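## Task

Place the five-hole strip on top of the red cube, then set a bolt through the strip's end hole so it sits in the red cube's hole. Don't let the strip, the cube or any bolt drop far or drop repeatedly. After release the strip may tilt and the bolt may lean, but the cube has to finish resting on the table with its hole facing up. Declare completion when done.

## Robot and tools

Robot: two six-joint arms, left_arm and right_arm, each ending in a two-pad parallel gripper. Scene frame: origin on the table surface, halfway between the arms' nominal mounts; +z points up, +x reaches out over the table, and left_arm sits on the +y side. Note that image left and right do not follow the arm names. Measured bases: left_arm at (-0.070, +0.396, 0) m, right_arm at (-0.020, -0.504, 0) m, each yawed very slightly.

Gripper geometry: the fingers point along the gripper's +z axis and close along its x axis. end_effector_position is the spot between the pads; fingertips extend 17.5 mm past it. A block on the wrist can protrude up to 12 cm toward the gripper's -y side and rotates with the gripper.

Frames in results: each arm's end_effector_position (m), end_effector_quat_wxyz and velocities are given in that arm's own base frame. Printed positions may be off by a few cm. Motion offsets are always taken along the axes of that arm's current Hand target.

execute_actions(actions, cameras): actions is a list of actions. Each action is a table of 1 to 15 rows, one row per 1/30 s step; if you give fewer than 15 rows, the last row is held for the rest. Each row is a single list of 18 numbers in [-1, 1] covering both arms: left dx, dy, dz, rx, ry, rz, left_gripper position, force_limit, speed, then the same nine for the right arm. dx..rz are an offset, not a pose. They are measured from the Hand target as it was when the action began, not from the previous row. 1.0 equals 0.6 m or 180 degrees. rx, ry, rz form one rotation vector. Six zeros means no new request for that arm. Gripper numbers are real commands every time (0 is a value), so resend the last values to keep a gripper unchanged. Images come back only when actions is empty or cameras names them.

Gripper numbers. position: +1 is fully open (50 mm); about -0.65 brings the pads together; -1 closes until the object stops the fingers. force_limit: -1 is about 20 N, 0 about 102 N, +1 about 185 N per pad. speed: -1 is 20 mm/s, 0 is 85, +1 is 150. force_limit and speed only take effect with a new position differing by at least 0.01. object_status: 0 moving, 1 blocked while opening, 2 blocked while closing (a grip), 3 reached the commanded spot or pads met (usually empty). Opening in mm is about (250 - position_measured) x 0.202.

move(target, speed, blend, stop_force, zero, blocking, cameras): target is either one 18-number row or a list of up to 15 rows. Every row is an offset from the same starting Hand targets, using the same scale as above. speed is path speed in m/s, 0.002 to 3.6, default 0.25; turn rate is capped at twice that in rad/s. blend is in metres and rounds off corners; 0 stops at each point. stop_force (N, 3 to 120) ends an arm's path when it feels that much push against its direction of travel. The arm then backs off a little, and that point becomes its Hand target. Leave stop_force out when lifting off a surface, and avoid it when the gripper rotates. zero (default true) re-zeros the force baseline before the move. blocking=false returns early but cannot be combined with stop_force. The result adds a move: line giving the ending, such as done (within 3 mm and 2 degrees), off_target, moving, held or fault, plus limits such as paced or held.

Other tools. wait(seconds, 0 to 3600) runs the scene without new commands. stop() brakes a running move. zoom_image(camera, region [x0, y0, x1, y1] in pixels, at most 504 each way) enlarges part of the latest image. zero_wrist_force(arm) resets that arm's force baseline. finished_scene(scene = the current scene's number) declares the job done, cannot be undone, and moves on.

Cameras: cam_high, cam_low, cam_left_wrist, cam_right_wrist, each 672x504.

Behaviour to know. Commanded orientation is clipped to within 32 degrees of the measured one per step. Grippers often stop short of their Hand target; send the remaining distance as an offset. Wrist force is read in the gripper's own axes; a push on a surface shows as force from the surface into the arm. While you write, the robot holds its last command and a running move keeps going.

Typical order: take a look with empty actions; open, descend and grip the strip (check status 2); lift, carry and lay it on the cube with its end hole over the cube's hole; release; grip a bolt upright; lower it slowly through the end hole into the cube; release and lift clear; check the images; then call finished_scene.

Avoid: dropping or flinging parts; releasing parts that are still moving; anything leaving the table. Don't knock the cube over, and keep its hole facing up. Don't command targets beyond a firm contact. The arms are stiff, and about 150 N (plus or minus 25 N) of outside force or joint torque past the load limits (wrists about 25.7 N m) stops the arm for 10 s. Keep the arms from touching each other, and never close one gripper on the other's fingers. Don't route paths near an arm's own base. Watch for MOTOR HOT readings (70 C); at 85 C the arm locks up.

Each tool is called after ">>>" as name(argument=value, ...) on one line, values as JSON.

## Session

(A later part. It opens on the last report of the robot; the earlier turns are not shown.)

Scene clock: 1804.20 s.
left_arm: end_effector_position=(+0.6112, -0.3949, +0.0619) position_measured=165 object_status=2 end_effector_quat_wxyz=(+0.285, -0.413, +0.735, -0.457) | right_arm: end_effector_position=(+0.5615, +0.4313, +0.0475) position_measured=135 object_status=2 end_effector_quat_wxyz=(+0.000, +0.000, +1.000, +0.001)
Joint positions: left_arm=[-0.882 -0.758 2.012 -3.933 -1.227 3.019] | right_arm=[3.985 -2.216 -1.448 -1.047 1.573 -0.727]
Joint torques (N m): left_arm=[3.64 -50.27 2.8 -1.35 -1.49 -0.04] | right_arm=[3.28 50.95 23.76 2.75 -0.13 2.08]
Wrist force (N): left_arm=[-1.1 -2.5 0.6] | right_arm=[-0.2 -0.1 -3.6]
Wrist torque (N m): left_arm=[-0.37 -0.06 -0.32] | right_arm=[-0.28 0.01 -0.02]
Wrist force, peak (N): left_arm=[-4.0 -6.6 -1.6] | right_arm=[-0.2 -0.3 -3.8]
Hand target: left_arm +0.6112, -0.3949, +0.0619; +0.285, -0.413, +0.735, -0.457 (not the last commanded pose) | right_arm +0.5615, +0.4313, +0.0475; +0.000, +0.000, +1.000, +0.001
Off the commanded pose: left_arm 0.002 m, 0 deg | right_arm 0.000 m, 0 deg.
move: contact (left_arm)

>>> move(target=[-0.00114,-0.00275,-0.00191,0,0,0,-1,-0.4,-1,0,0,0,0,0,0,-1,-0.7,-0.7], speed=0.03)

>>> move(target=[0.00064,0.01363,0.0063,0,0,0,-1,-0.4,-1,0,0,0,0,0,0,-1,-0.7,-0.7], speed=0.01, stop_force=6, cameras=["cam_high"])

>>> zoom_image(camera="cam_high", region=[300, 245, 350, 295])

Scene clock: 1815.97 s.
left_arm: end_effector_position=(+0.6112, -0.3942, +0.0639) position_measured=165 object_status=2 end_effector_quat_wxyz=(+0.285, -0.413, +0.735, -0.457) | right_arm: end_effector_position=(+0.5615, +0.4313, +0.0475) position_measured=135 object_status=2 end_effector_quat_wxyz=(+0.000, +0.000, +1.000, +0.001)
Joint positions: left_arm=[-0.881 -0.763 2.015 -3.93 -1.227 3.02] | right_arm=[3.985 -2.216 -1.448 -1.047 1.573 -0.727]
Joint torques (N m): left_arm=[10.18 -50.81 2.01 -1.5 -2.26 1.55] | right_arm=[3.87 51.59 23.79 2.64 0.14 2.24]
Wrist force (N): left_arm=[-0.7 -1.1 1.2] | right_arm=[-0.2 0.0 -3.5]
Wrist torque (N m): left_arm=[-0.29 -0.02 -0.35] | right_arm=[-0.29 0.06 -0.03]
Wrist force, peak (N): left_arm=[-1.7 -2.6 0.3] | right_arm=[-0.5 -0.5 -3.8]
Hand target: left_arm +0.6112, -0.3942, +0.0639; +0.285, -0.413, +0.735, -0.457 | right_arm +0.5615, +0.4313, +0.0475; +0.000, +0.000, +1.000, +0.001
Off the commanded pose: left_arm 0.000 m, 0 deg | right_arm 0.000 m, 0 deg.
move: done

Scene clock: 1817.37 s.
left_arm: end_effector_position=(+0.6112, -0.3942, +0.0612) position_measured=165 object_status=2 end_effector_quat_wxyz=(+0.285, -0.413, +0.734, -0.457) | right_arm: end_effector_position=(+0.5615, +0.4313, +0.0475) position_measured=135 object_status=2 end_effector_quat_wxyz=(+0.000, +0.000, +1.000, +0.001)
Joint positions: left_arm=[-0.881 -0.756 2.013 -3.936 -1.227 3.02] | right_arm=[3.985 -2.216 -1.448 -1.047 1.573 -0.727]
Joint torques (N m): left_arm=[5.42 -50.13 3.84 -1.2 -1.95 1.26] | right_arm=[2.02 51.39 23.96 3.08 -0.14 1.97]
Wrist force (N): left_arm=[-2.3 -3.3 0.1] | right_arm=[0.1 -0.2 -3.2]
Wrist torque (N m): left_arm=[-0.37 -0.03 -0.31] | right_arm=[-0.25 0.00 -0.04]
Wrist force, peak (N): left_arm=[-3.9 -10.4 -2.8] | right_arm=[-0.2 -0.7 -3.7]
Hand target: left_arm +0.6112, -0.3942, +0.0612; +0.285, -0.413, +0.734, -0.457 (not the last commanded pose) | right_arm +0.5615, +0.4313, +0.0475; +0.000, +0.000, +1.000, +0.001
Off the commanded pose: left_arm 0.006 m, 0 deg | right_arm 0.000 m, 0 deg.
move: contact (left_arm)

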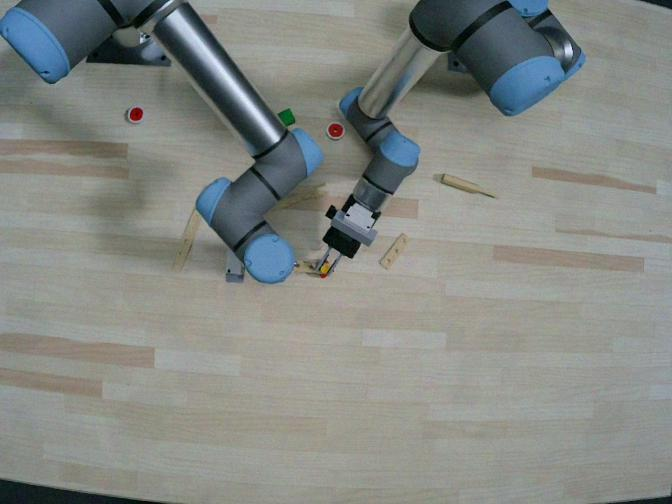

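Scaled by 10.080 from the camera's image (finer frame: 960x720).

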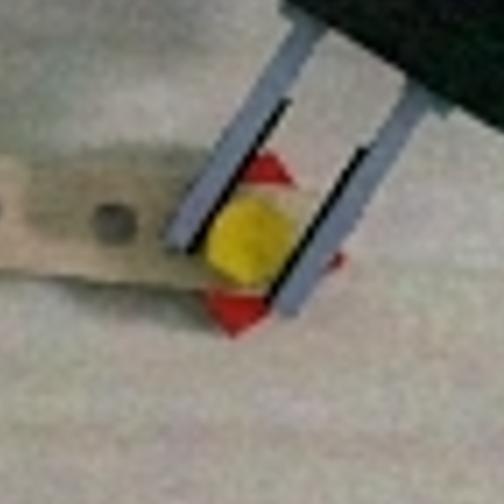

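>>> move(target=[-0.00085,-0.00283,-0.00176,0,0,0,-1,-0.4,-1,0,0,0,0,0,0,-1,-0.7,-0.7], speed=0.03)

>>> move(target=[0.00064,0.01363,0.0063,0,0,0,-1,-0.4,-1,0,0,0,0,0,0,-1,-0.7,-0.7], speed=0.008, stop_force=5)

>>> move(target=[0.00037,-0.00268,-0.0022,0,0,0,-1,-0.4,-1,0,0,0,0,0,0,-1,-0.7,-0.7], speed=0.03)

>>> move(target=[0.00064,0.01363,0.0063,0,0,0,-1,-0.4,-1,0,0,0,0,0,0,-1,-0.7,-0.7], speed=0.008, stop_force=5)

>>> move(target=[-0.00085,-0.00283,-0.00176,0,0,0,-1,-0.4,-1,0,0,0,0,0,0,-1,-0.7,-0.7], speed=0.03)

>>> move(target=[0.00064,0.01363,0.0063,0,0,0,-1,-0.4,-1,0,0,0,0,0,0,-1,-0.7,-0.7], speed=0.008, stop_force=5)

Scene clock: 1841.70 s.
left_arm: end_effector_position=(+0.6112, -0.3937, +0.0631) position_measured=165 object_status=2 end_effector_quat_wxyz=(+0.285, -0.413, +0.735, -0.457) | right_arm: end_effector_position=(+0.5615, +0.4313, +0.0475) position_measured=135 object_status=2 end_effector_quat_wxyz=(+0.000, +0.000, +1.000, +0.001)
Joint positions: left_arm=[-0.88 -0.761 2.015 -3.933 -1.228 3.02] | right_arm=[3.985 -2.216 -1.448 -1.047 1.573 -0.727]
Joint torques (N m): left_arm=[11.71 -52.19 3.27 -1.68 -1.56 1.81] | right_arm=[3.38 52.08 24.73 2.78 0.02 2.13]
Wrist force (N): left_arm=[1.6 -0.5 1.7] | right_arm=[-0.8 1.7 -3.1]
Wrist torque (N m): left_arm=[-0.30 0.02 -0.43] | right_arm=[-0.33 0.02 0.04]
Wrist force, peak (N): left_arm=[-2.6 -3.5 0.2] | right_arm=[-0.4 -0.6 -4.0]
Hand target: left_arm +0.6112, -0.3937, +0.0632; +0.285, -0.413, +0.734, -0.457 | right_arm +0.5615, +0.4313, +0.0475; +0.000, +0.000, +1.000, +0.001
Off the commanded pose: left_arm 0.000 m, 0 deg | right_arm 0.000 m, 0 deg.
move: done

Scene clock: 1843.10 s.
left_arm: end_effector_position=(+0.6111, -0.3936, +0.0611) position_measured=165 object_status=2 end_effector_quat_wxyz=(+0.285, -0.413, +0.735, -0.457) | right_arm: end_effector_position=(+0.5615, +0.4313, +0.0475) position_measured=135 object_status=2 end_effector_quat_wxyz=(+0.000, +0.000, +1.000, +0.001)
Joint positions: left_arm=[-0.88 -0.756 2.014 -3.936 -1.228 3.02] | right_arm=[3.985 -2.216 -1.448 -1.047 1.573 -0.727]
Joint torques (N m): left_arm=[9.9 -48.77 4.61 -1.29 -1.11 1.59] | right_arm=[2.16 52.5 23.42 2.75 -0.08 2.25]
Wrist force (N): left_arm=[0.6 -3.5 0.3] | right_arm=[-0.5 2.3 -3.3]
Wrist torque (N m): left_arm=[-0.36 0.02 -0.40] | right_arm=[-0.30 0.04 0.01]
Wrist force, peak (N): left_arm=[-0.7 -9.4 -2.0] | right_arm=[0.1 2.7 -3.5]
Hand target: left_arm +0.6111, -0.3936, +0.0611; +0.285, -0.413, +0.735, -0.457 (not the last commanded pose) | right_arm +0.5615, +0.4313, +0.0475; +0.000, +0.000, +1.000, +0.001
Off the commanded pose: left_arm 0.007 m, 0 deg | right_arm 0.000 m, 0 deg.
move: contact (left_arm)

Scene clock: 1843.60 s.
left_arm: end_effector_position=(+0.6106, -0.3936, +0.0630) position_measured=165 object_status=2 end_effector_quat_wxyz=(+0.285, -0.413, +0.735, -0.457) | right_arm: end_effector_position=(+0.5615, +0.4313, +0.0475) position_measured=135 object_status=2 end_effector_quat_wxyz=(+0.000, +0.000, +1.000, +0.001)
Joint positions: left_arm=[-0.881 -0.761 2.017 -3.934 -1.227 3.02] | right_arm=[3.985 -2.216 -1.448 -1.047 1.573 -0.727]
Joint torques (N m): left_arm=[-10.94 -51.33 3.22 -1.47 2.84 -1.85] | right_arm=[2.49 50.9 24.47 2.63 0.15 1.98]
Wrist force (N): left_arm=[-0.5 -1.3 1.8] | right_arm=[0.1 0.4 -3.4]
Wrist torque (N m): left_arm=[-0.31 -0.01 -0.36] | right_arm=[-0.26 0.05 -0.06]
Wrist force, peak (N): left_arm=[0.6 -3.7 0.2] | right_arm=[-0.5 2.7 -3.3]
Hand target: left_arm +0.6105, -0.3937, +0.0631; +0.285, -0.413, +0.735, -0.457 | right_arm +0.5615, +0.4313, +0.0475; +0.000, +0.000, +1.000, +0.001
Off the commanded pose: left_arm 0.000 m, 0 deg | right_arm 0.000 m, 0 deg.
move: done

Scene clock: 1845.00 s.
left_arm: end_effector_position=(+0.6105, -0.3936, +0.0611) position_measured=165 object_status=2 end_effector_quat_wxyz=(+0.285, -0.413, +0.735, -0.457) | right_arm: end_effector_position=(+0.5615, +0.4313, +0.0475) position_measured=135 object_status=2 end_effector_quat_wxyz=(+0.000, +0.000, +1.000, +0.001)
Joint positions: left_arm=[-0.881 -0.757 2.016 -3.937 -1.227 3.02] | right_arm=[3.985 -2.216 -1.448 -1.047 1.573 -0.727]
Joint torques (N m): left_arm=[-9.94 -49.72 3.74 -2.07 -1.11 -1.83] | right_arm=[3.8 52.21 24.21 2.74 -0.05 2.02]
Wrist force (N): left_arm=[-1.2 -3.4 1.0] | right_arm=[0.0 0.5 -3.2]
Wrist torque (N m): left_arm=[-0.35 0.03 -0.35] | right_arm=[-0.34 0.01 -0.03]
Wrist force, peak (N): left_arm=[-2.8 -9.8 -1.2] | right_arm=[0.1 1.6 -3.8]
Hand target: left_arm +0.6105, -0.3936, +0.0611; +0.285, -0.413, +0.735, -0.457 (not the last commanded pose) | right_arm +0.5615, +0.4313, +0.0475; +0.000, +0.000, +1.000, +0.001
Off the commanded pose: left_arm 0.007 m, 0 deg | right_arm 0.000 m, 0 deg.
move: contact (left_arm)

Scene clock: 1845.50 s.
left_arm: end_effector_position=(+0.6105, -0.3932, +0.0630) position_measured=165 object_status=2 end_effector_quat_wxyz=(+0.285, -0.413, +0.735, -0.457) | right_arm: end_effector_position=(+0.5615, +0.4313, +0.0475) position_measured=135 object_status=2 end_effector_quat_wxyz=(+0.000, +0.000, +1.000, +0.001)
Joint positions: left_arm=[-0.881 -0.762 2.018 -3.934 -1.228 3.02] | right_arm=[3.985 -2.216 -1.448 -1.047 1.573 -0.727]
Joint torques (N m): left_arm=[11.78 -50.09 3.38 -1.53 -1.35 1.85] | right_arm=[3.96 51.75 24.53 2.92 -0.04 2.3]
Wrist force (N): left_arm=[2.7 -0.6 2.4] | right_arm=[-1.2 3.2 -3.0]
Wrist torque (N m): left_arm=[-0.29 0.05 -0.44] | right_arm=[-0.31 0.08 0.05]
Wrist force, peak (N): left_arm=[-1.0 -3.7 1.1] | right_arm=[-0.7 3.5 -3.3]
Hand target: left_arm +0.6105, -0.3931, +0.0631; +0.285, -0.413, +0.735, -0.457 | right_arm +0.5615, +0.4313, +0.0475; +0.000, +0.000, +1.000, +0.001
Off the commanded pose: left_arm 0.000 m, 0 deg | right_arm 0.000 m, 0 deg.
move: done

Scene clock: 1846.90 s.
left_arm: end_effector_position=(+0.6105, -0.3931, +0.0610) position_measured=165 object_status=2 end_effector_quat_wxyz=(+0.285, -0.413, +0.735, -0.457) | right_arm: end_effector_position=(+0.5615, +0.4313, +0.0475) position_measured=135 object_status=2 end_effector_quat_wxyz=(+0.000, +0.000, +1.000, +0.001)
Joint positions: left_arm=[-0.881 -0.757 2.017 -3.938 -1.228 3.02] | right_arm=[3.985 -2.216 -1.448 -1.047 1.573 -0.727]
Joint torques (N m): left_arm=[11.24 -49.28 4.2 -1.03 -0.96 1.42] | right_arm=[2.95 52.09 24.78 2.65 0.11 1.93]
Wrist force (N): left_arm=[1.9 -4.8 1.2] | right_arm=[-0.5 3.1 -3.5]
Wrist torque (N m): left_arm=[-0.38 0.07 -0.42] | right_arm=[-0.36 0.01 0.01]
Wrist force, peak (N): left_arm=[0.7 -10.4 -1.0] | right_arm=[-0.6 3.7 -3.8]
Hand target: left_arm +0.6105, -0.3931, +0.0610; +0.285, -0.413, +0.735, -0.457 (not the last commanded pose) | right_arm +0.5615, +0.4313, +0.0475; +0.000, +0.000, +1.000, +0.001
Off the commanded pose: left_arm 0.007 m, 0 deg | right_arm 0.000 m, 0 deg.
move: contact (left_arm)

>>> move(target=[0.0008,-0.0013,0.0008,0,0,0,-1,-0.4,-1,0,0,0,0,0,0,-1,-0.7,-0.7], speed=0.02)

>>> move(target=[0,0,0,0,0,0,-0.01,-0.4,-1,0,0,0,0,0,0,-1,-0.7,-0.7], cameras=["cam_high","cam_low"])

>>> zoom_image(camera="cam_high", region=[305, 250, 345, 290])

>>> zoom_image(camera="cam_low", region=[320, 250, 380, 310])

Scene clock: 1880.73 s.
left_arm: end_effector_position=(+0.6109, -0.3939, +0.0615) position_measured=165 object_status=2 end_effector_quat_wxyz=(+0.285, -0.413, +0.735, -0.457) | right_arm: end_effector_position=(+0.5615, +0.4313, +0.0475) position_measured=135 object_status=2 end_effector_quat_wxyz=(+0.000, +0.000, +1.000, +0.001)
Joint positions: left_arm=[-0.881 -0.757 2.015 -3.936 -1.227 3.02] | right_arm=[3.985 -2.216 -1.448 -1.047 1.573 -0.727]
Joint torques (N m): left_arm=[-11.02 -50.21 -20.53 -1.19 2.77 -1.8] | right_arm=[1.6 53.31 22.5 2.87 0.12 2.06]
Wrist force (N): left_arm=[-0.7 -1.4 1.2] | right_arm=[-0.1 -0.6 -3.4]
Wrist torque (N m): left_arm=[-0.33 -0.03 -0.36] | right_arm=[-0.34 0.03 -0.03]
Wrist force, peak (N): left_arm=[2.3 -5.2 1.2] | right_arm=[-0.8 4.0 -3.8]
Hand target: left_arm +0.6109, -0.3939, +0.0615; +0.285, -0.413, +0.735, -0.457 | right_arm +0.5615, +0.4313, +0.0475; +0.000, +0.000, +1.000, +0.001
Off the commanded pose: left_arm 0.000 m, 0 deg | right_arm 0.000 m, 0 deg.
move: done

Scene clock: 1881.23 s.
left_arm: end_effector_position=(+0.6109, -0.3939, +0.0615) position_measured=154 object_status=3 end_effector_quat_wxyz=(+0.285, -0.413, +0.735, -0.457) | right_arm: end_effector_position=(+0.5615, +0.4313, +0.0475) position_measured=135 object_status=2 end_effector_quat_wxyz=(+0.000, +0.000, +1.000, +0.001)
Joint positions: left_arm=[-0.881 -0.757 2.014 -3.936 -1.227 3.02] | right_arm=[3.985 -2.216 -1.448 -1.047 1.573 -0.727]
Joint torques (N m): left_arm=[-11.1 -49.62 -20.1 -1.58 2.9 -2.06] | right_arm=[2.32 51.39 22.85 2.69 -0.11 1.88]
Wrist force (N): left_arm=[-0.8 -1.2 1.4] | right_arm=[-0.4 0.0 -3.5]
Wrist torque (N m): left_arm=[-0.30 -0.01 -0.36] | right_arm=[-0.26 0.08 -0.03]
Wrist force, peak (N): left_arm=[-1.0 -1.5 1.6] | right_arm=[-0.3 -0.3 -3.7]
Hand target: left_arm +0.6109, -0.3939, +0.0615; +0.285, -0.413, +0.735, -0.457 | right_arm +0.5615, +0.4313, +0.0475; +0.000, +0.000, +1.000, +0.001
Off the commanded pose: left_arm 0.000 m, 0 deg | right_arm 0.000 m, 0 deg.
move: done

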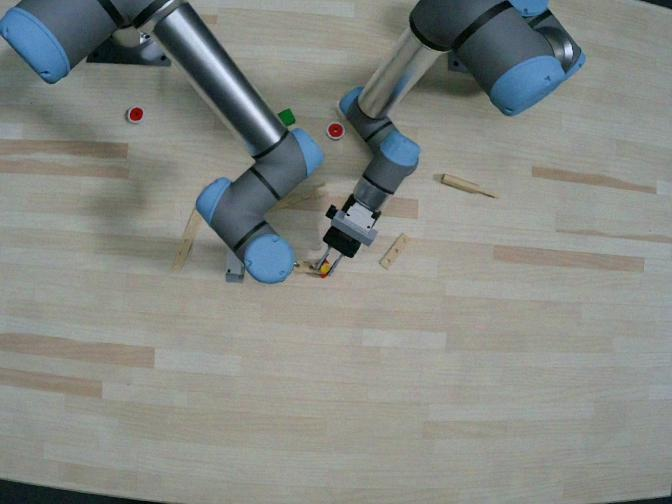

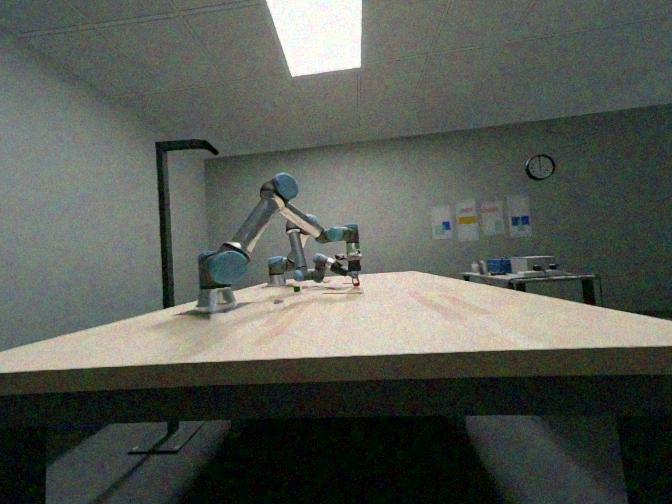

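Scaled by 12.600 from the camera's image (finer frame: 960x720).

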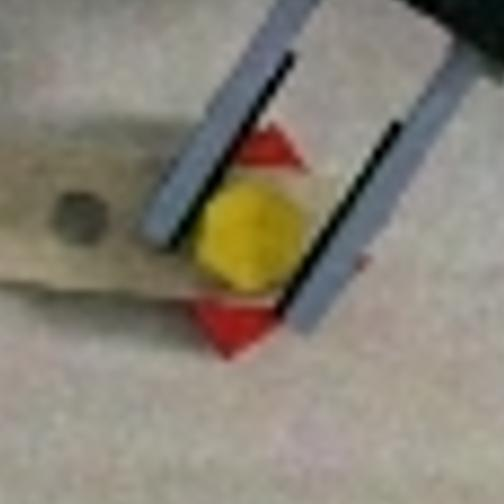

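Scaled by 8.400 from the camera's image (finer frame: 960x720).

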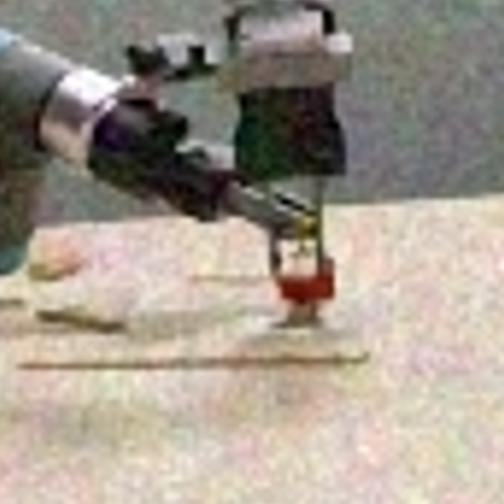

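>>> move(target=[[0.0025,0,0,0,0,0,-0.01,-0.4,-1,0,0,0,0,0,0,-1,-0.7,-0.7],[-0.0025,0,0,0,0,0,-0.01,-0.4,-1,0,0,0,0,0,0,-1,-0.7,-0.7],[0,0,0,0,0,0,-0.01,-0.4,-1,0,0,0,0,0,0,-1,-0.7,-0.7]], speed=0.015, cameras=["cam_high","cam_low","cam_left_wrist"])

>>> zoom_image(camera="cam_high", region=[305, 250, 345, 290])

>>> zoom_image(camera="cam_left_wrist", region=[380, 200, 580, 350])

>>> zoom_image(camera="cam_low", region=[340, 265, 370, 295])

Scene clock: 1891.67 s.
left_arm: end_effector_position=(+0.6110, -0.3937, +0.0615) position_measured=154 object_status=3 end_effector_quat_wxyz=(+0.285, -0.413, +0.734, -0.457) | right_arm: end_effector_position=(+0.5615, +0.4313, +0.0475) position_measured=135 object_status=2 end_effector_quat_wxyz=(+0.000, +0.000, +1.000, +0.001)
Joint positions: left_arm=[-0.881 -0.757 2.015 -3.936 -1.228 3.02] | right_arm=[3.985 -2.216 -1.448 -1.047 1.573 -0.727]
Joint torques (N m): left_arm=[-9.42 -45.53 -5.21 -0.96 2.88 -2.13] | right_arm=[2.46 52.54 25.39 2.65 -0.06 2.5]
Wrist force (N): left_arm=[-1.3 -1.7 1.4] | right_arm=[0.0 -0.5 -3.3]
Wrist torque (N m): left_arm=[-0.32 0.02 -0.33] | right_arm=[-0.33 0.06 -0.05]
Wrist force, peak (N): left_arm=[-1.9 -2.4 0.8] | right_arm=[-0.6 1.8 -3.5]
Hand target: left_arm +0.6109, -0.3939, +0.0615; +0.285, -0.413, +0.735, -0.457 | right_arm +0.5615, +0.4313, +0.0475; +0.000, +0.000, +1.000, +0.001
Off the commanded pose: left_arm 0.000 m, 0 deg | right_arm 0.000 m, 0 deg.
move: done

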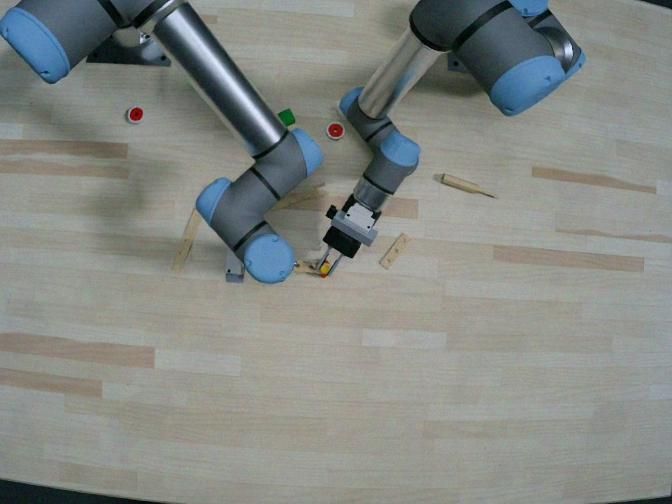

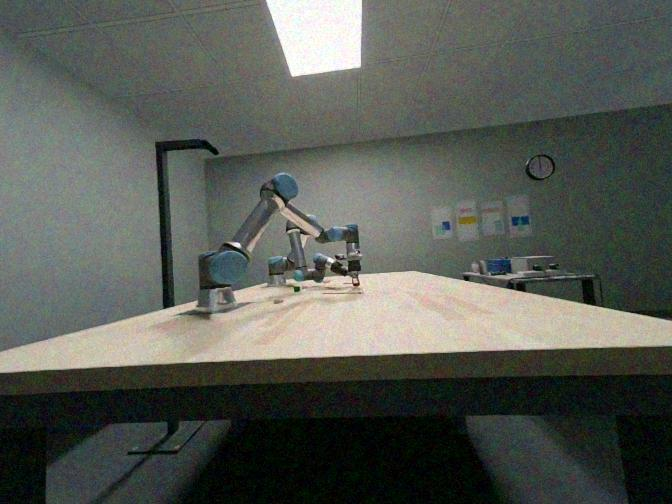

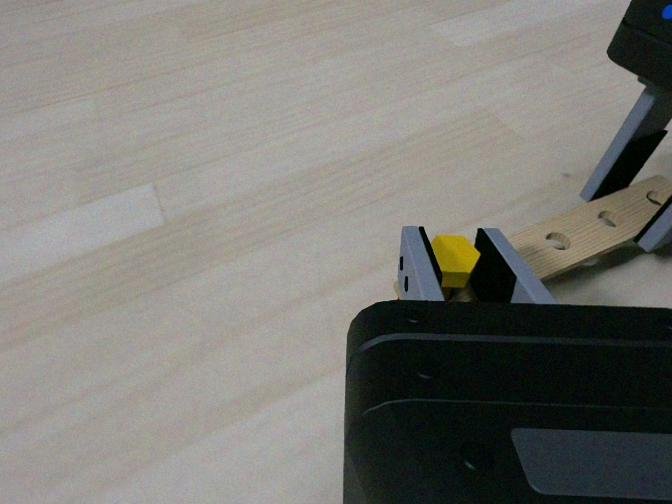

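Scaled by 12.600 from the camera's image (finer frame: 960x720).

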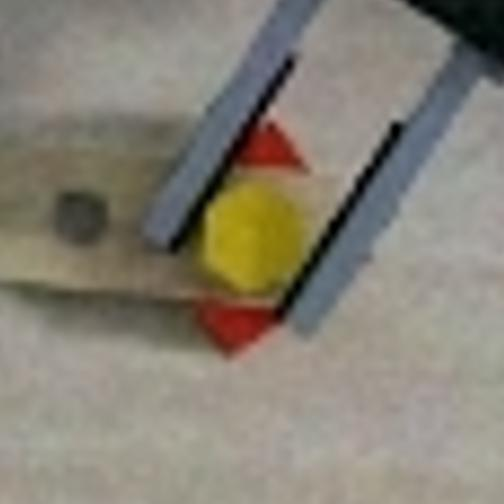

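Scaled by 2.520 from the camera's image (finer frame: 960x720).

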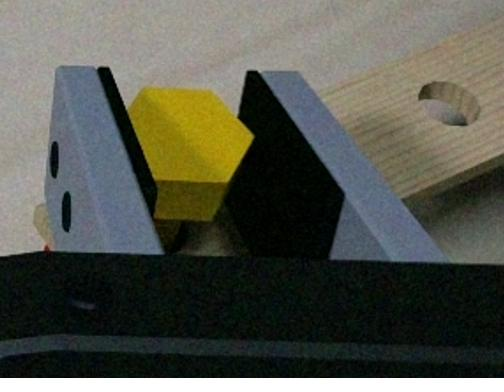

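Scaled by 16.800 from the camera's image (finer frame: 960x720).

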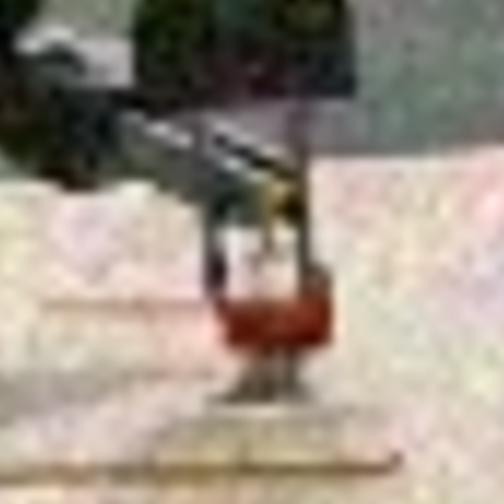

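>>> move(target=[[-0.0019,0.0016,-0.0034,0,0,0,-0.01,-0.4,-1,0,0,0,0,0,0,-1,-0.7,-0.7],[-0.0044,0.0016,-0.0034,0,0,0,-0.01,-0.4,-1,0,0,0,0,0,0,-1,-0.7,-0.7],[0.0006,0.0016,-0.0034,0,0,0,-0.01,-0.4,-1,0,0,0,0,0,0,-1,-0.7,-0.7],[-0.0044,0.0016,-0.0034,0,0,0,-0.01,-0.4,-1,0,0,0,0,0,0,-1,-0.7,-0.7],[-0.0019,0.0016,-0.0034,0,0,0,-0.01,-0.4,-1,0,0,0,0,0,0,-1,-0.7,-0.7]], speed=0.02, cameras=["cam_high","cam_left_wrist"])

>>> zoom_image(camera="cam_high", region=[305, 250, 345, 290])

>>> zoom_image(camera="cam_left_wrist", region=[380, 200, 580, 350])

Scene clock: 1910.90 s.
left_arm: end_effector_position=(+0.6096, -0.3917, +0.0615) position_measured=154 object_status=3 end_effector_quat_wxyz=(+0.285, -0.413, +0.734, -0.457) | right_arm: end_effector_position=(+0.5615, +0.4313, +0.0475) position_measured=135 object_status=2 end_effector_quat_wxyz=(+0.000, +0.000, +1.000, +0.001)
Joint positions: left_arm=[-0.88 -0.759 2.021 -3.941 -1.228 3.02] | right_arm=[3.985 -2.216 -1.448 -1.047 1.573 -0.727]
Joint torques (N m): left_arm=[-11.35 -46.22 0.41 -1.39 3.03 -2.05] | right_arm=[2.71 50.26 25.07 2.79 -0.04 1.91]
Wrist force (N): left_arm=[-1.0 -1.2 1.3] | right_arm=[0.0 -0.1 -3.4]
Wrist torque (N m): left_arm=[-0.29 0.02 -0.34] | right_arm=[-0.28 0.04 -0.04]
Wrist force, peak (N): left_arm=[-1.7 -2.8 1.2] | right_arm=[-0.8 2.6 -3.9]
Hand target: left_arm +0.6095, -0.3918, +0.0615; +0.285, -0.413, +0.735, -0.457 | right_arm +0.5615, +0.4313, +0.0475; +0.000, +0.000, +1.000, +0.001
Off the commanded pose: left_arm 0.000 m, 0 deg | right_arm 0.000 m, 0 deg.
move: done

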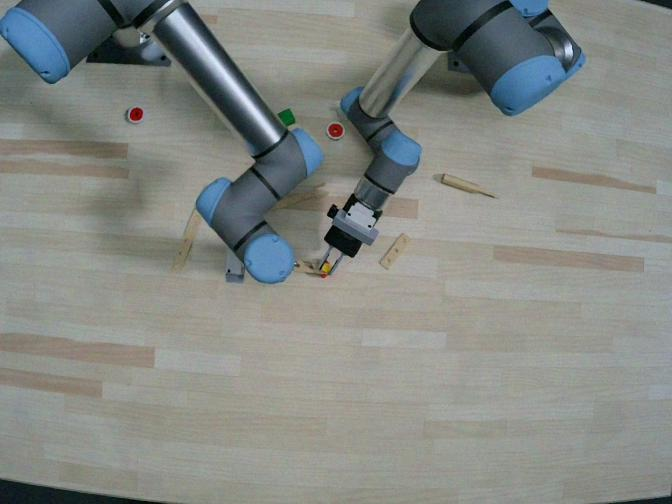

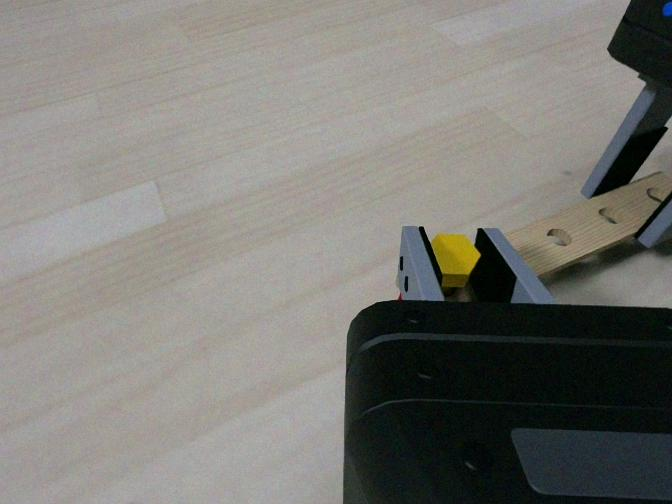

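Scaled by 12.600 from the camera's image (finer frame: 960x720).

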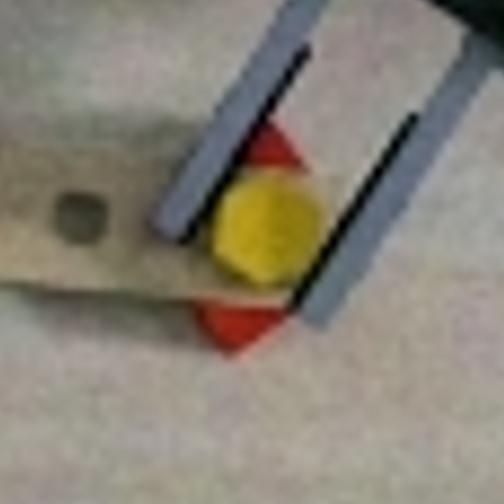

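Scaled by 2.520 from the camera's image (finer frame: 960x720).

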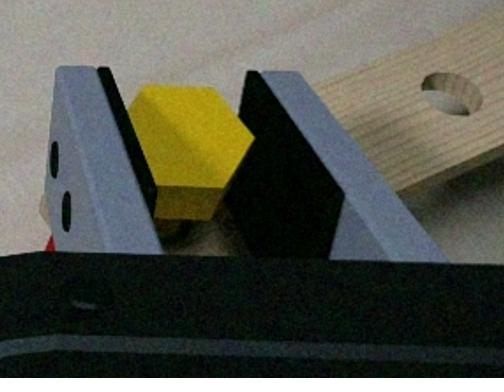

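>>> move(target=[0,0,0,0,0,0,-1,-0.5,-1,0,0,0,0,0,0,-1,-0.7,-0.7])

>>> move(target=[0.00064,0.01363,0.0063,0,0,0,-1,-0.5,-1,0,0,0,0,0,0,-1,-0.7,-0.7], speed=0.008, stop_force=6, cameras=["cam_high","cam_left_wrist"])

>>> zoom_image(camera="cam_high", region=[305, 250, 345, 290])

>>> zoom_image(camera="cam_left_wrist", region=[380, 200, 580, 350])

Scene clock: 1922.17 s.
left_arm: end_effector_position=(+0.6095, -0.3918, +0.0615) position_measured=164 object_status=2 end_effector_quat_wxyz=(+0.285, -0.413, +0.735, -0.457) | right_arm: end_effector_position=(+0.5615, +0.4313, +0.0475) position_measured=135 object_status=2 end_effector_quat_wxyz=(+0.000, +0.000, +1.000, +0.001)
Joint positions: left_arm=[-0.88 -0.759 2.021 -3.941 -1.228 3.02] | right_arm=[3.985 -2.216 -1.448 -1.047 1.573 -0.727]
Joint torques (N m): left_arm=[-11.14 -35.67 -14.61 -1.47 2.42 -1.65] | right_arm=[3.43 50.8 24.45 2.67 -0.23 1.81]
Wrist force (N): left_arm=[-1.9 -1.8 1.0] | right_arm=[0.4 -0.6 -3.2]
Wrist torque (N m): left_arm=[-0.33 0.03 -0.31] | right_arm=[-0.30 0.00 -0.06]
Wrist force, peak (N): left_arm=[-1.9 -1.8 1.0] | right_arm=[0.0 -0.5 -3.8]
Hand target: left_arm +0.6095, -0.3918, +0.0615; +0.285, -0.413, +0.735, -0.457 | right_arm +0.5615, +0.4313, +0.0475; +0.000, +0.000, +1.000, +0.001
Off the commanded pose: left_arm 0.000 m, 0 deg | right_arm 0.000 m, 0 deg.
move: done

Scene clock: 1923.13 s.
left_arm: end_effector_position=(+0.6095, -0.3918, +0.0611) position_measured=164 object_status=2 end_effector_quat_wxyz=(+0.285, -0.413, +0.735, -0.456) | right_arm: end_effector_position=(+0.5615, +0.4313, +0.0475) position_measured=135 object_status=2 end_effector_quat_wxyz=(+0.000, +0.000, +1.000, +0.001)
Joint positions: left_arm=[-0.88 -0.758 2.021 -3.941 -1.228 3.02] | right_arm=[3.985 -2.216 -1.448 -1.047 1.573 -0.727]
Joint torques (N m): left_arm=[-9.2 -48.99 4.69 -0.5 -0.62 -1.59] | right_arm=[2.56 50.95 26.01 2.59 -0.12 2.08]
Wrist force (N): left_arm=[-3.7 -5.2 -0.8] | right_arm=[0.3 -0.2 -3.2]
Wrist torque (N m): left_arm=[-0.42 -0.03 -0.27] | right_arm=[-0.22 0.03 -0.06]
Wrist force, peak (N): left_arm=[-4.6 -9.2 -2.5] | right_arm=[0.0 -0.7 -3.9]
Hand target: left_arm +0.6095, -0.3918, +0.0611; +0.285, -0.413, +0.735, -0.456 (not the last commanded pose) | right_arm +0.5615, +0.4313, +0.0475; +0.000, +0.000, +1.000, +0.001
Off the commanded pose: left_arm 0.009 m, 0 deg | right_arm 0.000 m, 0 deg.
move: contact (left_arm)

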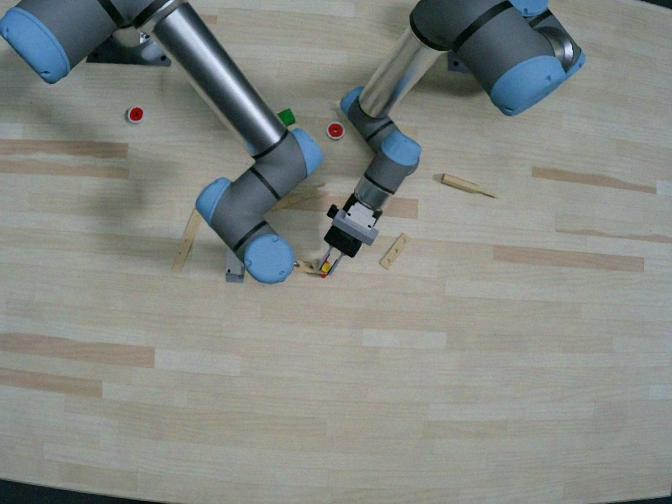

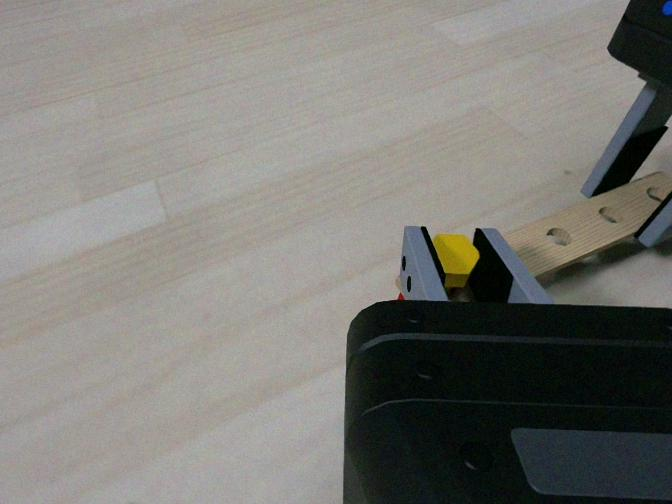

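Scaled by 12.600 from the camera's image (finer frame: 960x720).

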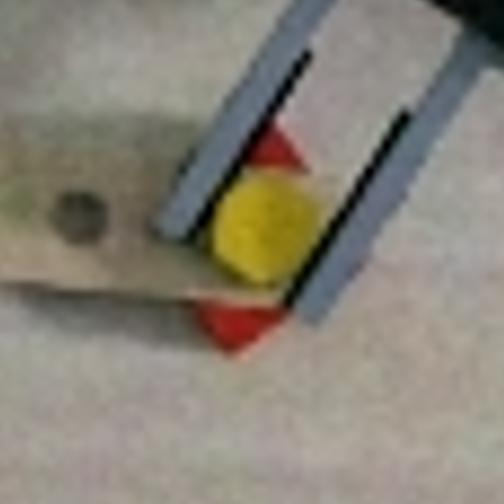

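Scaled by 2.520 from the camera's image (finer frame: 960x720).

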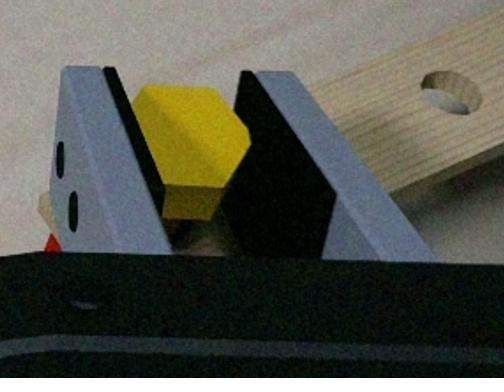

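>>> move(target=[-0.00063,-0.00338,-0.0006,0,0,0,-1,-0.5,-1,0,0,0,0,0,0,-1,-0.7,-0.7], speed=0.03)

>>> move(target=[0.00064,0.01363,0.0063,0,0,0,-1,-0.5,-1,0,0,0,0,0,0,-1,-0.7,-0.7], speed=0.008, stop_force=5)

>>> move(target=[-0.00063,-0.00338,-0.0006,0,0,0,-1,-0.5,-1,0,0,0,0,0,0,-1,-0.7,-0.7], speed=0.03)

>>> move(target=[0.00064,0.01363,0.0063,0,0,0,-1,-0.5,-1,0,0,0,0,0,0,-1,-0.7,-0.7], speed=0.008, stop_force=5)

>>> move(target=[0.00074,-0.00327,-0.00096,0,0,0,-1,-0.5,-1,0,0,0,0,0,0,-1,-0.7,-0.7], speed=0.03)

>>> move(target=[0.00064,0.01363,0.0063,0,0,0,-1,-0.5,-1,0,0,0,0,0,0,-1,-0.7,-0.7], speed=0.008, stop_force=5)

>>> move(target=[0.00037,-0.00268,-0.0022,0,0,0,-1,-0.5,-1,0,0,0,0,0,0,-1,-0.7,-0.7], speed=0.03)

>>> move(target=[0.00064,0.01363,0.0063,0,0,0,-1,-0.5,-1,0,0,0,0,0,0,-1,-0.7,-0.7], speed=0.008, stop_force=5)

Scene clock: 1952.20 s.
left_arm: end_effector_position=(+0.6101, -0.3918, +0.0631) position_measured=164 object_status=2 end_effector_quat_wxyz=(+0.285, -0.413, +0.735, -0.456) | right_arm: end_effector_position=(+0.5615, +0.4313, +0.0475) position_measured=135 object_status=2 end_effector_quat_wxyz=(+0.000, +0.000, +1.000, +0.001)
Joint positions: left_arm=[-0.879 -0.763 2.021 -3.936 -1.229 3.021] | right_arm=[3.985 -2.216 -1.448 -1.047 1.573 -0.727]
Joint torques (N m): left_arm=[11.27 -50.2 -22.29 -1.34 -2.39 1.69] | right_arm=[3.27 51.29 24.55 2.59 0.22 2.06]
Wrist force (N): left_arm=[-0.9 -1.4 1.3] | right_arm=[-0.2 -0.2 -3.6]
Wrist torque (N m): left_arm=[-0.33 0.00 -0.34] | right_arm=[-0.31 0.05 -0.03]
Wrist force, peak (N): left_arm=[-4.1 -5.8 -1.2] | right_arm=[0.2 -0.6 -3.8]
Hand target: left_arm +0.6101, -0.3918, +0.0631; +0.285, -0.413, +0.735, -0.456 | right_arm +0.5615, +0.4313, +0.0475; +0.000, +0.000, +1.000, +0.001
Off the commanded pose: left_arm 0.000 m, 0 deg | right_arm 0.000 m, 0 deg.
move: done

Scene clock: 1953.67 s.
left_arm: end_effector_position=(+0.6101, -0.3918, +0.0611) position_measured=164 object_status=2 end_effector_quat_wxyz=(+0.285, -0.413, +0.735, -0.457) | right_arm: end_effector_position=(+0.5615, +0.4313, +0.0475) position_measured=135 object_status=2 end_effector_quat_wxyz=(+0.000, +0.000, +1.000, +0.001)
Joint positions: left_arm=[-0.879 -0.758 2.02 -3.94 -1.229 3.021] | right_arm=[3.985 -2.216 -1.448 -1.047 1.573 -0.727]
Joint torques (N m): left_arm=[5.9 -47.97 3.95 -1.44 -2.06 1.34] | right_arm=[2.58 51.7 24.12 2.6 0.04 2.02]
Wrist force (N): left_arm=[-2.5 -4.1 -0.9] | right_arm=[0.3 -0.7 -3.1]
Wrist torque (N m): left_arm=[-0.39 -0.02 -0.32] | right_arm=[-0.32 -0.03 -0.04]
Wrist force, peak (N): left_arm=[-3.5 -9.9 -3.6] | right_arm=[-0.3 -1.0 -3.9]
Hand target: left_arm +0.6101, -0.3918, +0.0611; +0.285, -0.413, +0.735, -0.457 (not the last commanded pose) | right_arm +0.5615, +0.4313, +0.0475; +0.000, +0.000, +1.000, +0.001
Off the commanded pose: left_arm 0.007 m, 0 deg | right_arm 0.000 m, 0 deg.
move: contact (left_arm)

Scene clock: 1954.17 s.
left_arm: end_effector_position=(+0.6107, -0.3918, +0.0631) position_measured=164 object_status=2 end_effector_quat_wxyz=(+0.285, -0.413, +0.735, -0.457) | right_arm: end_effector_position=(+0.5615, +0.4313, +0.0475) position_measured=135 object_status=2 end_effector_quat_wxyz=(+0.000, +0.000, +1.000, +0.001)
Joint positions: left_arm=[-0.878 -0.762 2.019 -3.935 -1.23 3.021] | right_arm=[3.985 -2.216 -1.448 -1.047 1.573 -0.727]
Joint torques (N m): left_arm=[10.72 -52.04 -21.27 -1.63 -1.9 1.6] | right_arm=[3.09 52.8 25.13 2.25 -0.01 2.12]
Wrist force (N): left_arm=[0.4 -0.8 0.6] | right_arm=[-0.7 0.1 -3.5]
Wrist torque (N m): left_arm=[-0.35 0.01 -0.41] | right_arm=[-0.31 0.02 0.03]
Wrist force, peak (N): left_arm=[-2.3 -4.0 -0.6] | right_arm=[-0.5 0.4 -3.7]
Hand target: left_arm +0.6107, -0.3918, +0.0632; +0.285, -0.413, +0.735, -0.457 | right_arm +0.5615, +0.4313, +0.0475; +0.000, +0.000, +1.000, +0.001
Off the commanded pose: left_arm 0.000 m, 0 deg | right_arm 0.000 m, 0 deg.
move: done

Scene clock: 1955.63 s.
left_arm: end_effector_position=(+0.6107, -0.3918, +0.0614) position_measured=164 object_status=2 end_effector_quat_wxyz=(+0.285, -0.413, +0.735, -0.457) | right_arm: end_effector_position=(+0.5615, +0.4313, +0.0475) position_measured=135 object_status=2 end_effector_quat_wxyz=(+0.000, +0.000, +1.000, +0.001)
Joint positions: left_arm=[-0.878 -0.758 2.018 -3.939 -1.23 3.021] | right_arm=[3.985 -2.216 -1.448 -1.047 1.573 -0.727]
Joint torques (N m): left_arm=[9.65 -51.75 1.83 -1.67 -1.9 1.8] | right_arm=[2.92 51.6 23.94 2.62 0.19 1.88]
Wrist force (N): left_arm=[0.0 -1.2 0.5] | right_arm=[-1.0 0.4 -3.5]
Wrist torque (N m): left_arm=[-0.32 0.05 -0.40] | right_arm=[-0.30 0.05 0.05]
Wrist force, peak (N): left_arm=[-1.3 -6.0 -2.8] | right_arm=[-0.6 0.0 -4.0]
Hand target: left_arm +0.6107, -0.3918, +0.0614; +0.285, -0.413, +0.735, -0.457 (not the last commanded pose) | right_arm +0.5615, +0.4313, +0.0475; +0.000, +0.000, +1.000, +0.001
Off the commanded pose: left_arm 0.007 m, 0 deg | right_arm 0.000 m, 0 deg.
move: contact (left_arm)

Scene clock: 1956.13 s.
left_arm: end_effector_position=(+0.6107, -0.3924, +0.0633) position_measured=164 object_status=2 end_effector_quat_wxyz=(+0.285, -0.413, +0.735, -0.457) | right_arm: end_effector_position=(+0.5615, +0.4313, +0.0475) position_measured=135 object_status=2 end_effector_quat_wxyz=(+0.000, +0.000, +1.000, +0.001)
Joint positions: left_arm=[-0.879 -0.763 2.018 -3.934 -1.229 3.021] | right_arm=[3.985 -2.216 -1.448 -1.047 1.573 -0.727]
Joint torques (N m): left_arm=[-10.42 -51.37 3.13 -1.49 2.89 -1.78] | right_arm=[2.35 51.35 23.55 2.54 -0.13 2.15]
Wrist force (N): left_arm=[-0.5 -0.9 0.7] | right_arm=[-0.5 -0.4 -3.3]
Wrist torque (N m): left_arm=[-0.34 -0.02 -0.37] | right_arm=[-0.27 0.07 -0.01]
Wrist force, peak (N): left_arm=[-0.8 -0.8 0.8] | right_arm=[-0.7 0.2 -3.6]
Hand target: left_arm +0.6107, -0.3924, +0.0634; +0.285, -0.413, +0.735, -0.457 | right_arm +0.5615, +0.4313, +0.0475; +0.000, +0.000, +1.000, +0.001
Off the commanded pose: left_arm 0.000 m, 0 deg | right_arm 0.000 m, 0 deg.
move: done

Scene clock: 1957.53 s.
left_arm: end_effector_position=(+0.6107, -0.3923, +0.0616) position_measured=164 object_status=2 end_effector_quat_wxyz=(+0.285, -0.413, +0.735, -0.457) | right_arm: end_effector_position=(+0.5615, +0.4313, +0.0475) position_measured=135 object_status=2 end_effector_quat_wxyz=(+0.000, +0.000, +1.000, +0.001)
Joint positions: left_arm=[-0.879 -0.758 2.018 -3.938 -1.229 3.021] | right_arm=[3.985 -2.216 -1.448 -1.047 1.573 -0.727]
Joint torques (N m): left_arm=[-9.91 -49.89 3.36 -1.51 -1.8 -1.5] | right_arm=[2.14 52.38 24.27 2.51 0.18 1.89]
Wrist force (N): left_arm=[-1.8 -2.1 0.0] | right_arm=[-0.4 -0.8 -3.3]
Wrist torque (N m): left_arm=[-0.37 -0.02 -0.35] | right_arm=[-0.30 0.03 -0.01]
Wrist force, peak (N): left_arm=[-4.4 -6.8 -2.6] | right_arm=[-0.4 -1.7 -3.5]
Hand target: left_arm +0.6107, -0.3924, +0.0616; +0.285, -0.413, +0.735, -0.457 (not the last commanded pose) | right_arm +0.5615, +0.4313, +0.0475; +0.000, +0.000, +1.000, +0.001
Off the commanded pose: left_arm 0.007 m, 0 deg | right_arm 0.000 m, 0 deg.
move: contact (left_arm)

Scene clock: 1958.03 s.
left_arm: end_effector_position=(+0.6101, -0.3924, +0.0635) position_measured=164 object_status=2 end_effector_quat_wxyz=(+0.285, -0.413, +0.735, -0.457) | right_arm: end_effector_position=(+0.5615, +0.4313, +0.0475) position_measured=135 object_status=2 end_effector_quat_wxyz=(+0.000, +0.000, +1.000, +0.001)
Joint positions: left_arm=[-0.88 -0.764 2.02 -3.935 -1.228 3.02] | right_arm=[3.985 -2.216 -1.448 -1.047 1.573 -0.727]
Joint torques (N m): left_arm=[-11.21 -50.91 2.55 -1.36 2.89 -1.76] | right_arm=[1.92 51.57 25.23 2.58 0.09 2]
Wrist force (N): left_arm=[-0.8 -1.4 1.4] | right_arm=[-0.2 -0.1 -3.3]
Wrist torque (N m): left_arm=[-0.32 -0.02 -0.34] | right_arm=[-0.31 0.06 -0.05]
Wrist force, peak (N): left_arm=[-1.7 -1.8 0.3] | right_arm=[-0.2 0.1 -3.6]
Hand target: left_arm +0.6101, -0.3924, +0.0636; +0.285, -0.413, +0.735, -0.457 | right_arm +0.5615, +0.4313, +0.0475; +0.000, +0.000, +1.000, +0.001
Off the commanded pose: left_arm 0.000 m, 0 deg | right_arm 0.000 m, 0 deg.
move: done

Scene clock: 1959.43 s.
left_arm: end_effector_position=(+0.6101, -0.3923, +0.0616) position_measured=164 object_status=2 end_effector_quat_wxyz=(+0.285, -0.413, +0.735, -0.457) | right_arm: end_effector_position=(+0.5615, +0.4313, +0.0475) position_measured=135 object_status=2 end_effector_quat_wxyz=(+0.000, +0.000, +1.000, +0.001)
Joint positions: left_arm=[-0.88 -0.759 2.019 -3.939 -1.228 3.02] | right_arm=[3.985 -2.216 -1.448 -1.047 1.573 -0.727]
Joint torques (N m): left_arm=[-11.16 -49.73 4 -1.21 -2.14 -1.75] | right_arm=[2.39 51.5 24.5 2.54 0.04 1.93]
Wrist force (N): left_arm=[-2.4 -3.3 -0.1] | right_arm=[0.0 -0.6 -3.3]
Wrist torque (N m): left_arm=[-0.37 -0.03 -0.31] | right_arm=[-0.31 0.03 -0.04]
Wrist force, peak (N): left_arm=[-3.7 -7.8 -2.2] | right_arm=[-0.2 -1.0 -3.8]
Hand target: left_arm +0.6101, -0.3923, +0.0616; +0.285, -0.413, +0.735, -0.457 (not the last commanded pose) | right_arm +0.5615, +0.4313, +0.0475; +0.000, +0.000, +1.000, +0.001
Off the commanded pose: left_arm 0.007 m, 0 deg | right_arm 0.000 m, 0 deg.
move: contact (left_arm)

>>> move(target=[0.00064,0.01363,0.0063,0,0,0,-1,-0.5,-1,0,0,0,0,0,0,-1,-0.7,-0.7], speed=0.006, stop_force=15)

>>> move(target=[-0.00013,-0.00303,-0.0014,0,0,0,-0.01,-0.5,-1,0,0,0,0,0,0,-1,-0.7,-0.7], speed=0.03, cameras=["cam_high"])

>>> zoom_image(camera="cam_high", region=[305, 250, 345, 290])

Scene clock: 1980.03 s.
left_arm: end_effector_position=(+0.6100, -0.3923, +0.0609) position_measured=164 object_status=2 end_effector_quat_wxyz=(+0.285, -0.413, +0.735, -0.457) | right_arm: end_effector_position=(+0.5615, +0.4313, +0.0475) position_measured=135 object_status=2 end_effector_quat_wxyz=(+0.000, +0.000, +1.000, +0.001)
Joint positions: left_arm=[-0.88 -0.757 2.019 -3.94 -1.228 3.02] | right_arm=[3.985 -2.216 -1.448 -1.047 1.573 -0.727]
Joint torques (N m): left_arm=[-11.81 -43.68 7.2 0.67 -2.69 -1.68] | right_arm=[2.79 52.92 24.92 2.44 0 2.03]
Wrist force (N): left_arm=[-5.9 -13.3 -4.8] | right_arm=[0.4 0.3 -3.2]
Wrist torque (N m): left_arm=[-0.60 -0.04 -0.25] | right_arm=[-0.26 -0.01 -0.05]
Wrist force, peak (N): left_arm=[-6.8 -18.6 -7.4] | right_arm=[0.0 -0.4 -3.9]
Hand target: left_arm +0.6100, -0.3923, +0.0609; +0.285, -0.413, +0.735, -0.457 (not the last commanded pose) | right_arm +0.5615, +0.4313, +0.0475; +0.000, +0.000, +1.000, +0.001
Off the commanded pose: left_arm 0.008 m, 0 deg | right_arm 0.000 m, 0 deg.
move: contact (left_arm)

Scene clock: 1980.53 s.
left_arm: end_effector_position=(+0.6100, -0.3923, +0.0628) position_measured=154 object_status=3 end_effector_quat_wxyz=(+0.285, -0.413, +0.735, -0.457) | right_arm: end_effector_position=(+0.5615, +0.4313, +0.0475) position_measured=135 object_status=2 end_effector_quat_wxyz=(+0.000, +0.000, +1.000, +0.001)
Joint positions: left_arm=[-0.88 -0.762 2.02 -3.937 -1.228 3.02] | right_arm=[3.985 -2.216 -1.448 -1.047 1.573 -0.727]
Joint torques (N m): left_arm=[-12.34 -50.24 3.84 -1.59 -1.24 -1.57] | right_arm=[2.86 51.2 25.22 2.59 0.07 1.81]
Wrist force (N): left_arm=[-0.8 -1.5 1.4] | right_arm=[0.1 -0.4 -3.3]
Wrist torque (N m): left_arm=[-0.36 -0.02 -0.33] | right_arm=[-0.32 0.02 -0.04]
Wrist force, peak (N): left_arm=[-6.1 -13.2 -4.7] | right_arm=[0.0 -0.2 -3.8]
Hand target: left_arm +0.6100, -0.3923, +0.0629; +0.285, -0.413, +0.735, -0.457 | right_arm +0.5615, +0.4313, +0.0475; +0.000, +0.000, +1.000, +0.001
Off the commanded pose: left_arm 0.000 m, 0 deg | right_arm 0.000 m, 0 deg.
move: done

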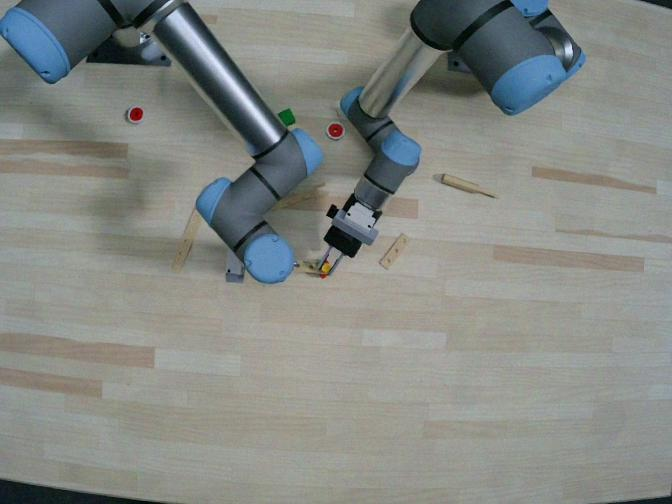

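Scaled by 12.600 from the camera's image (finer frame: 960x720).

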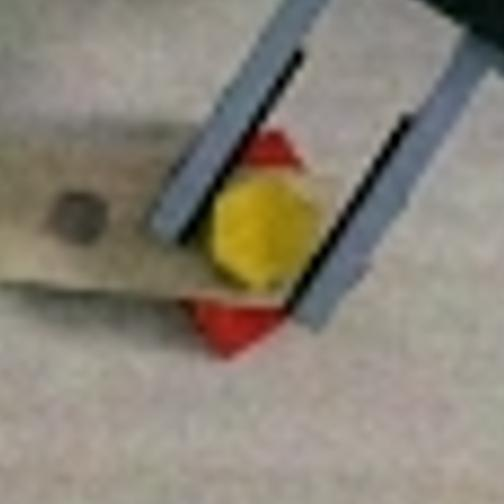

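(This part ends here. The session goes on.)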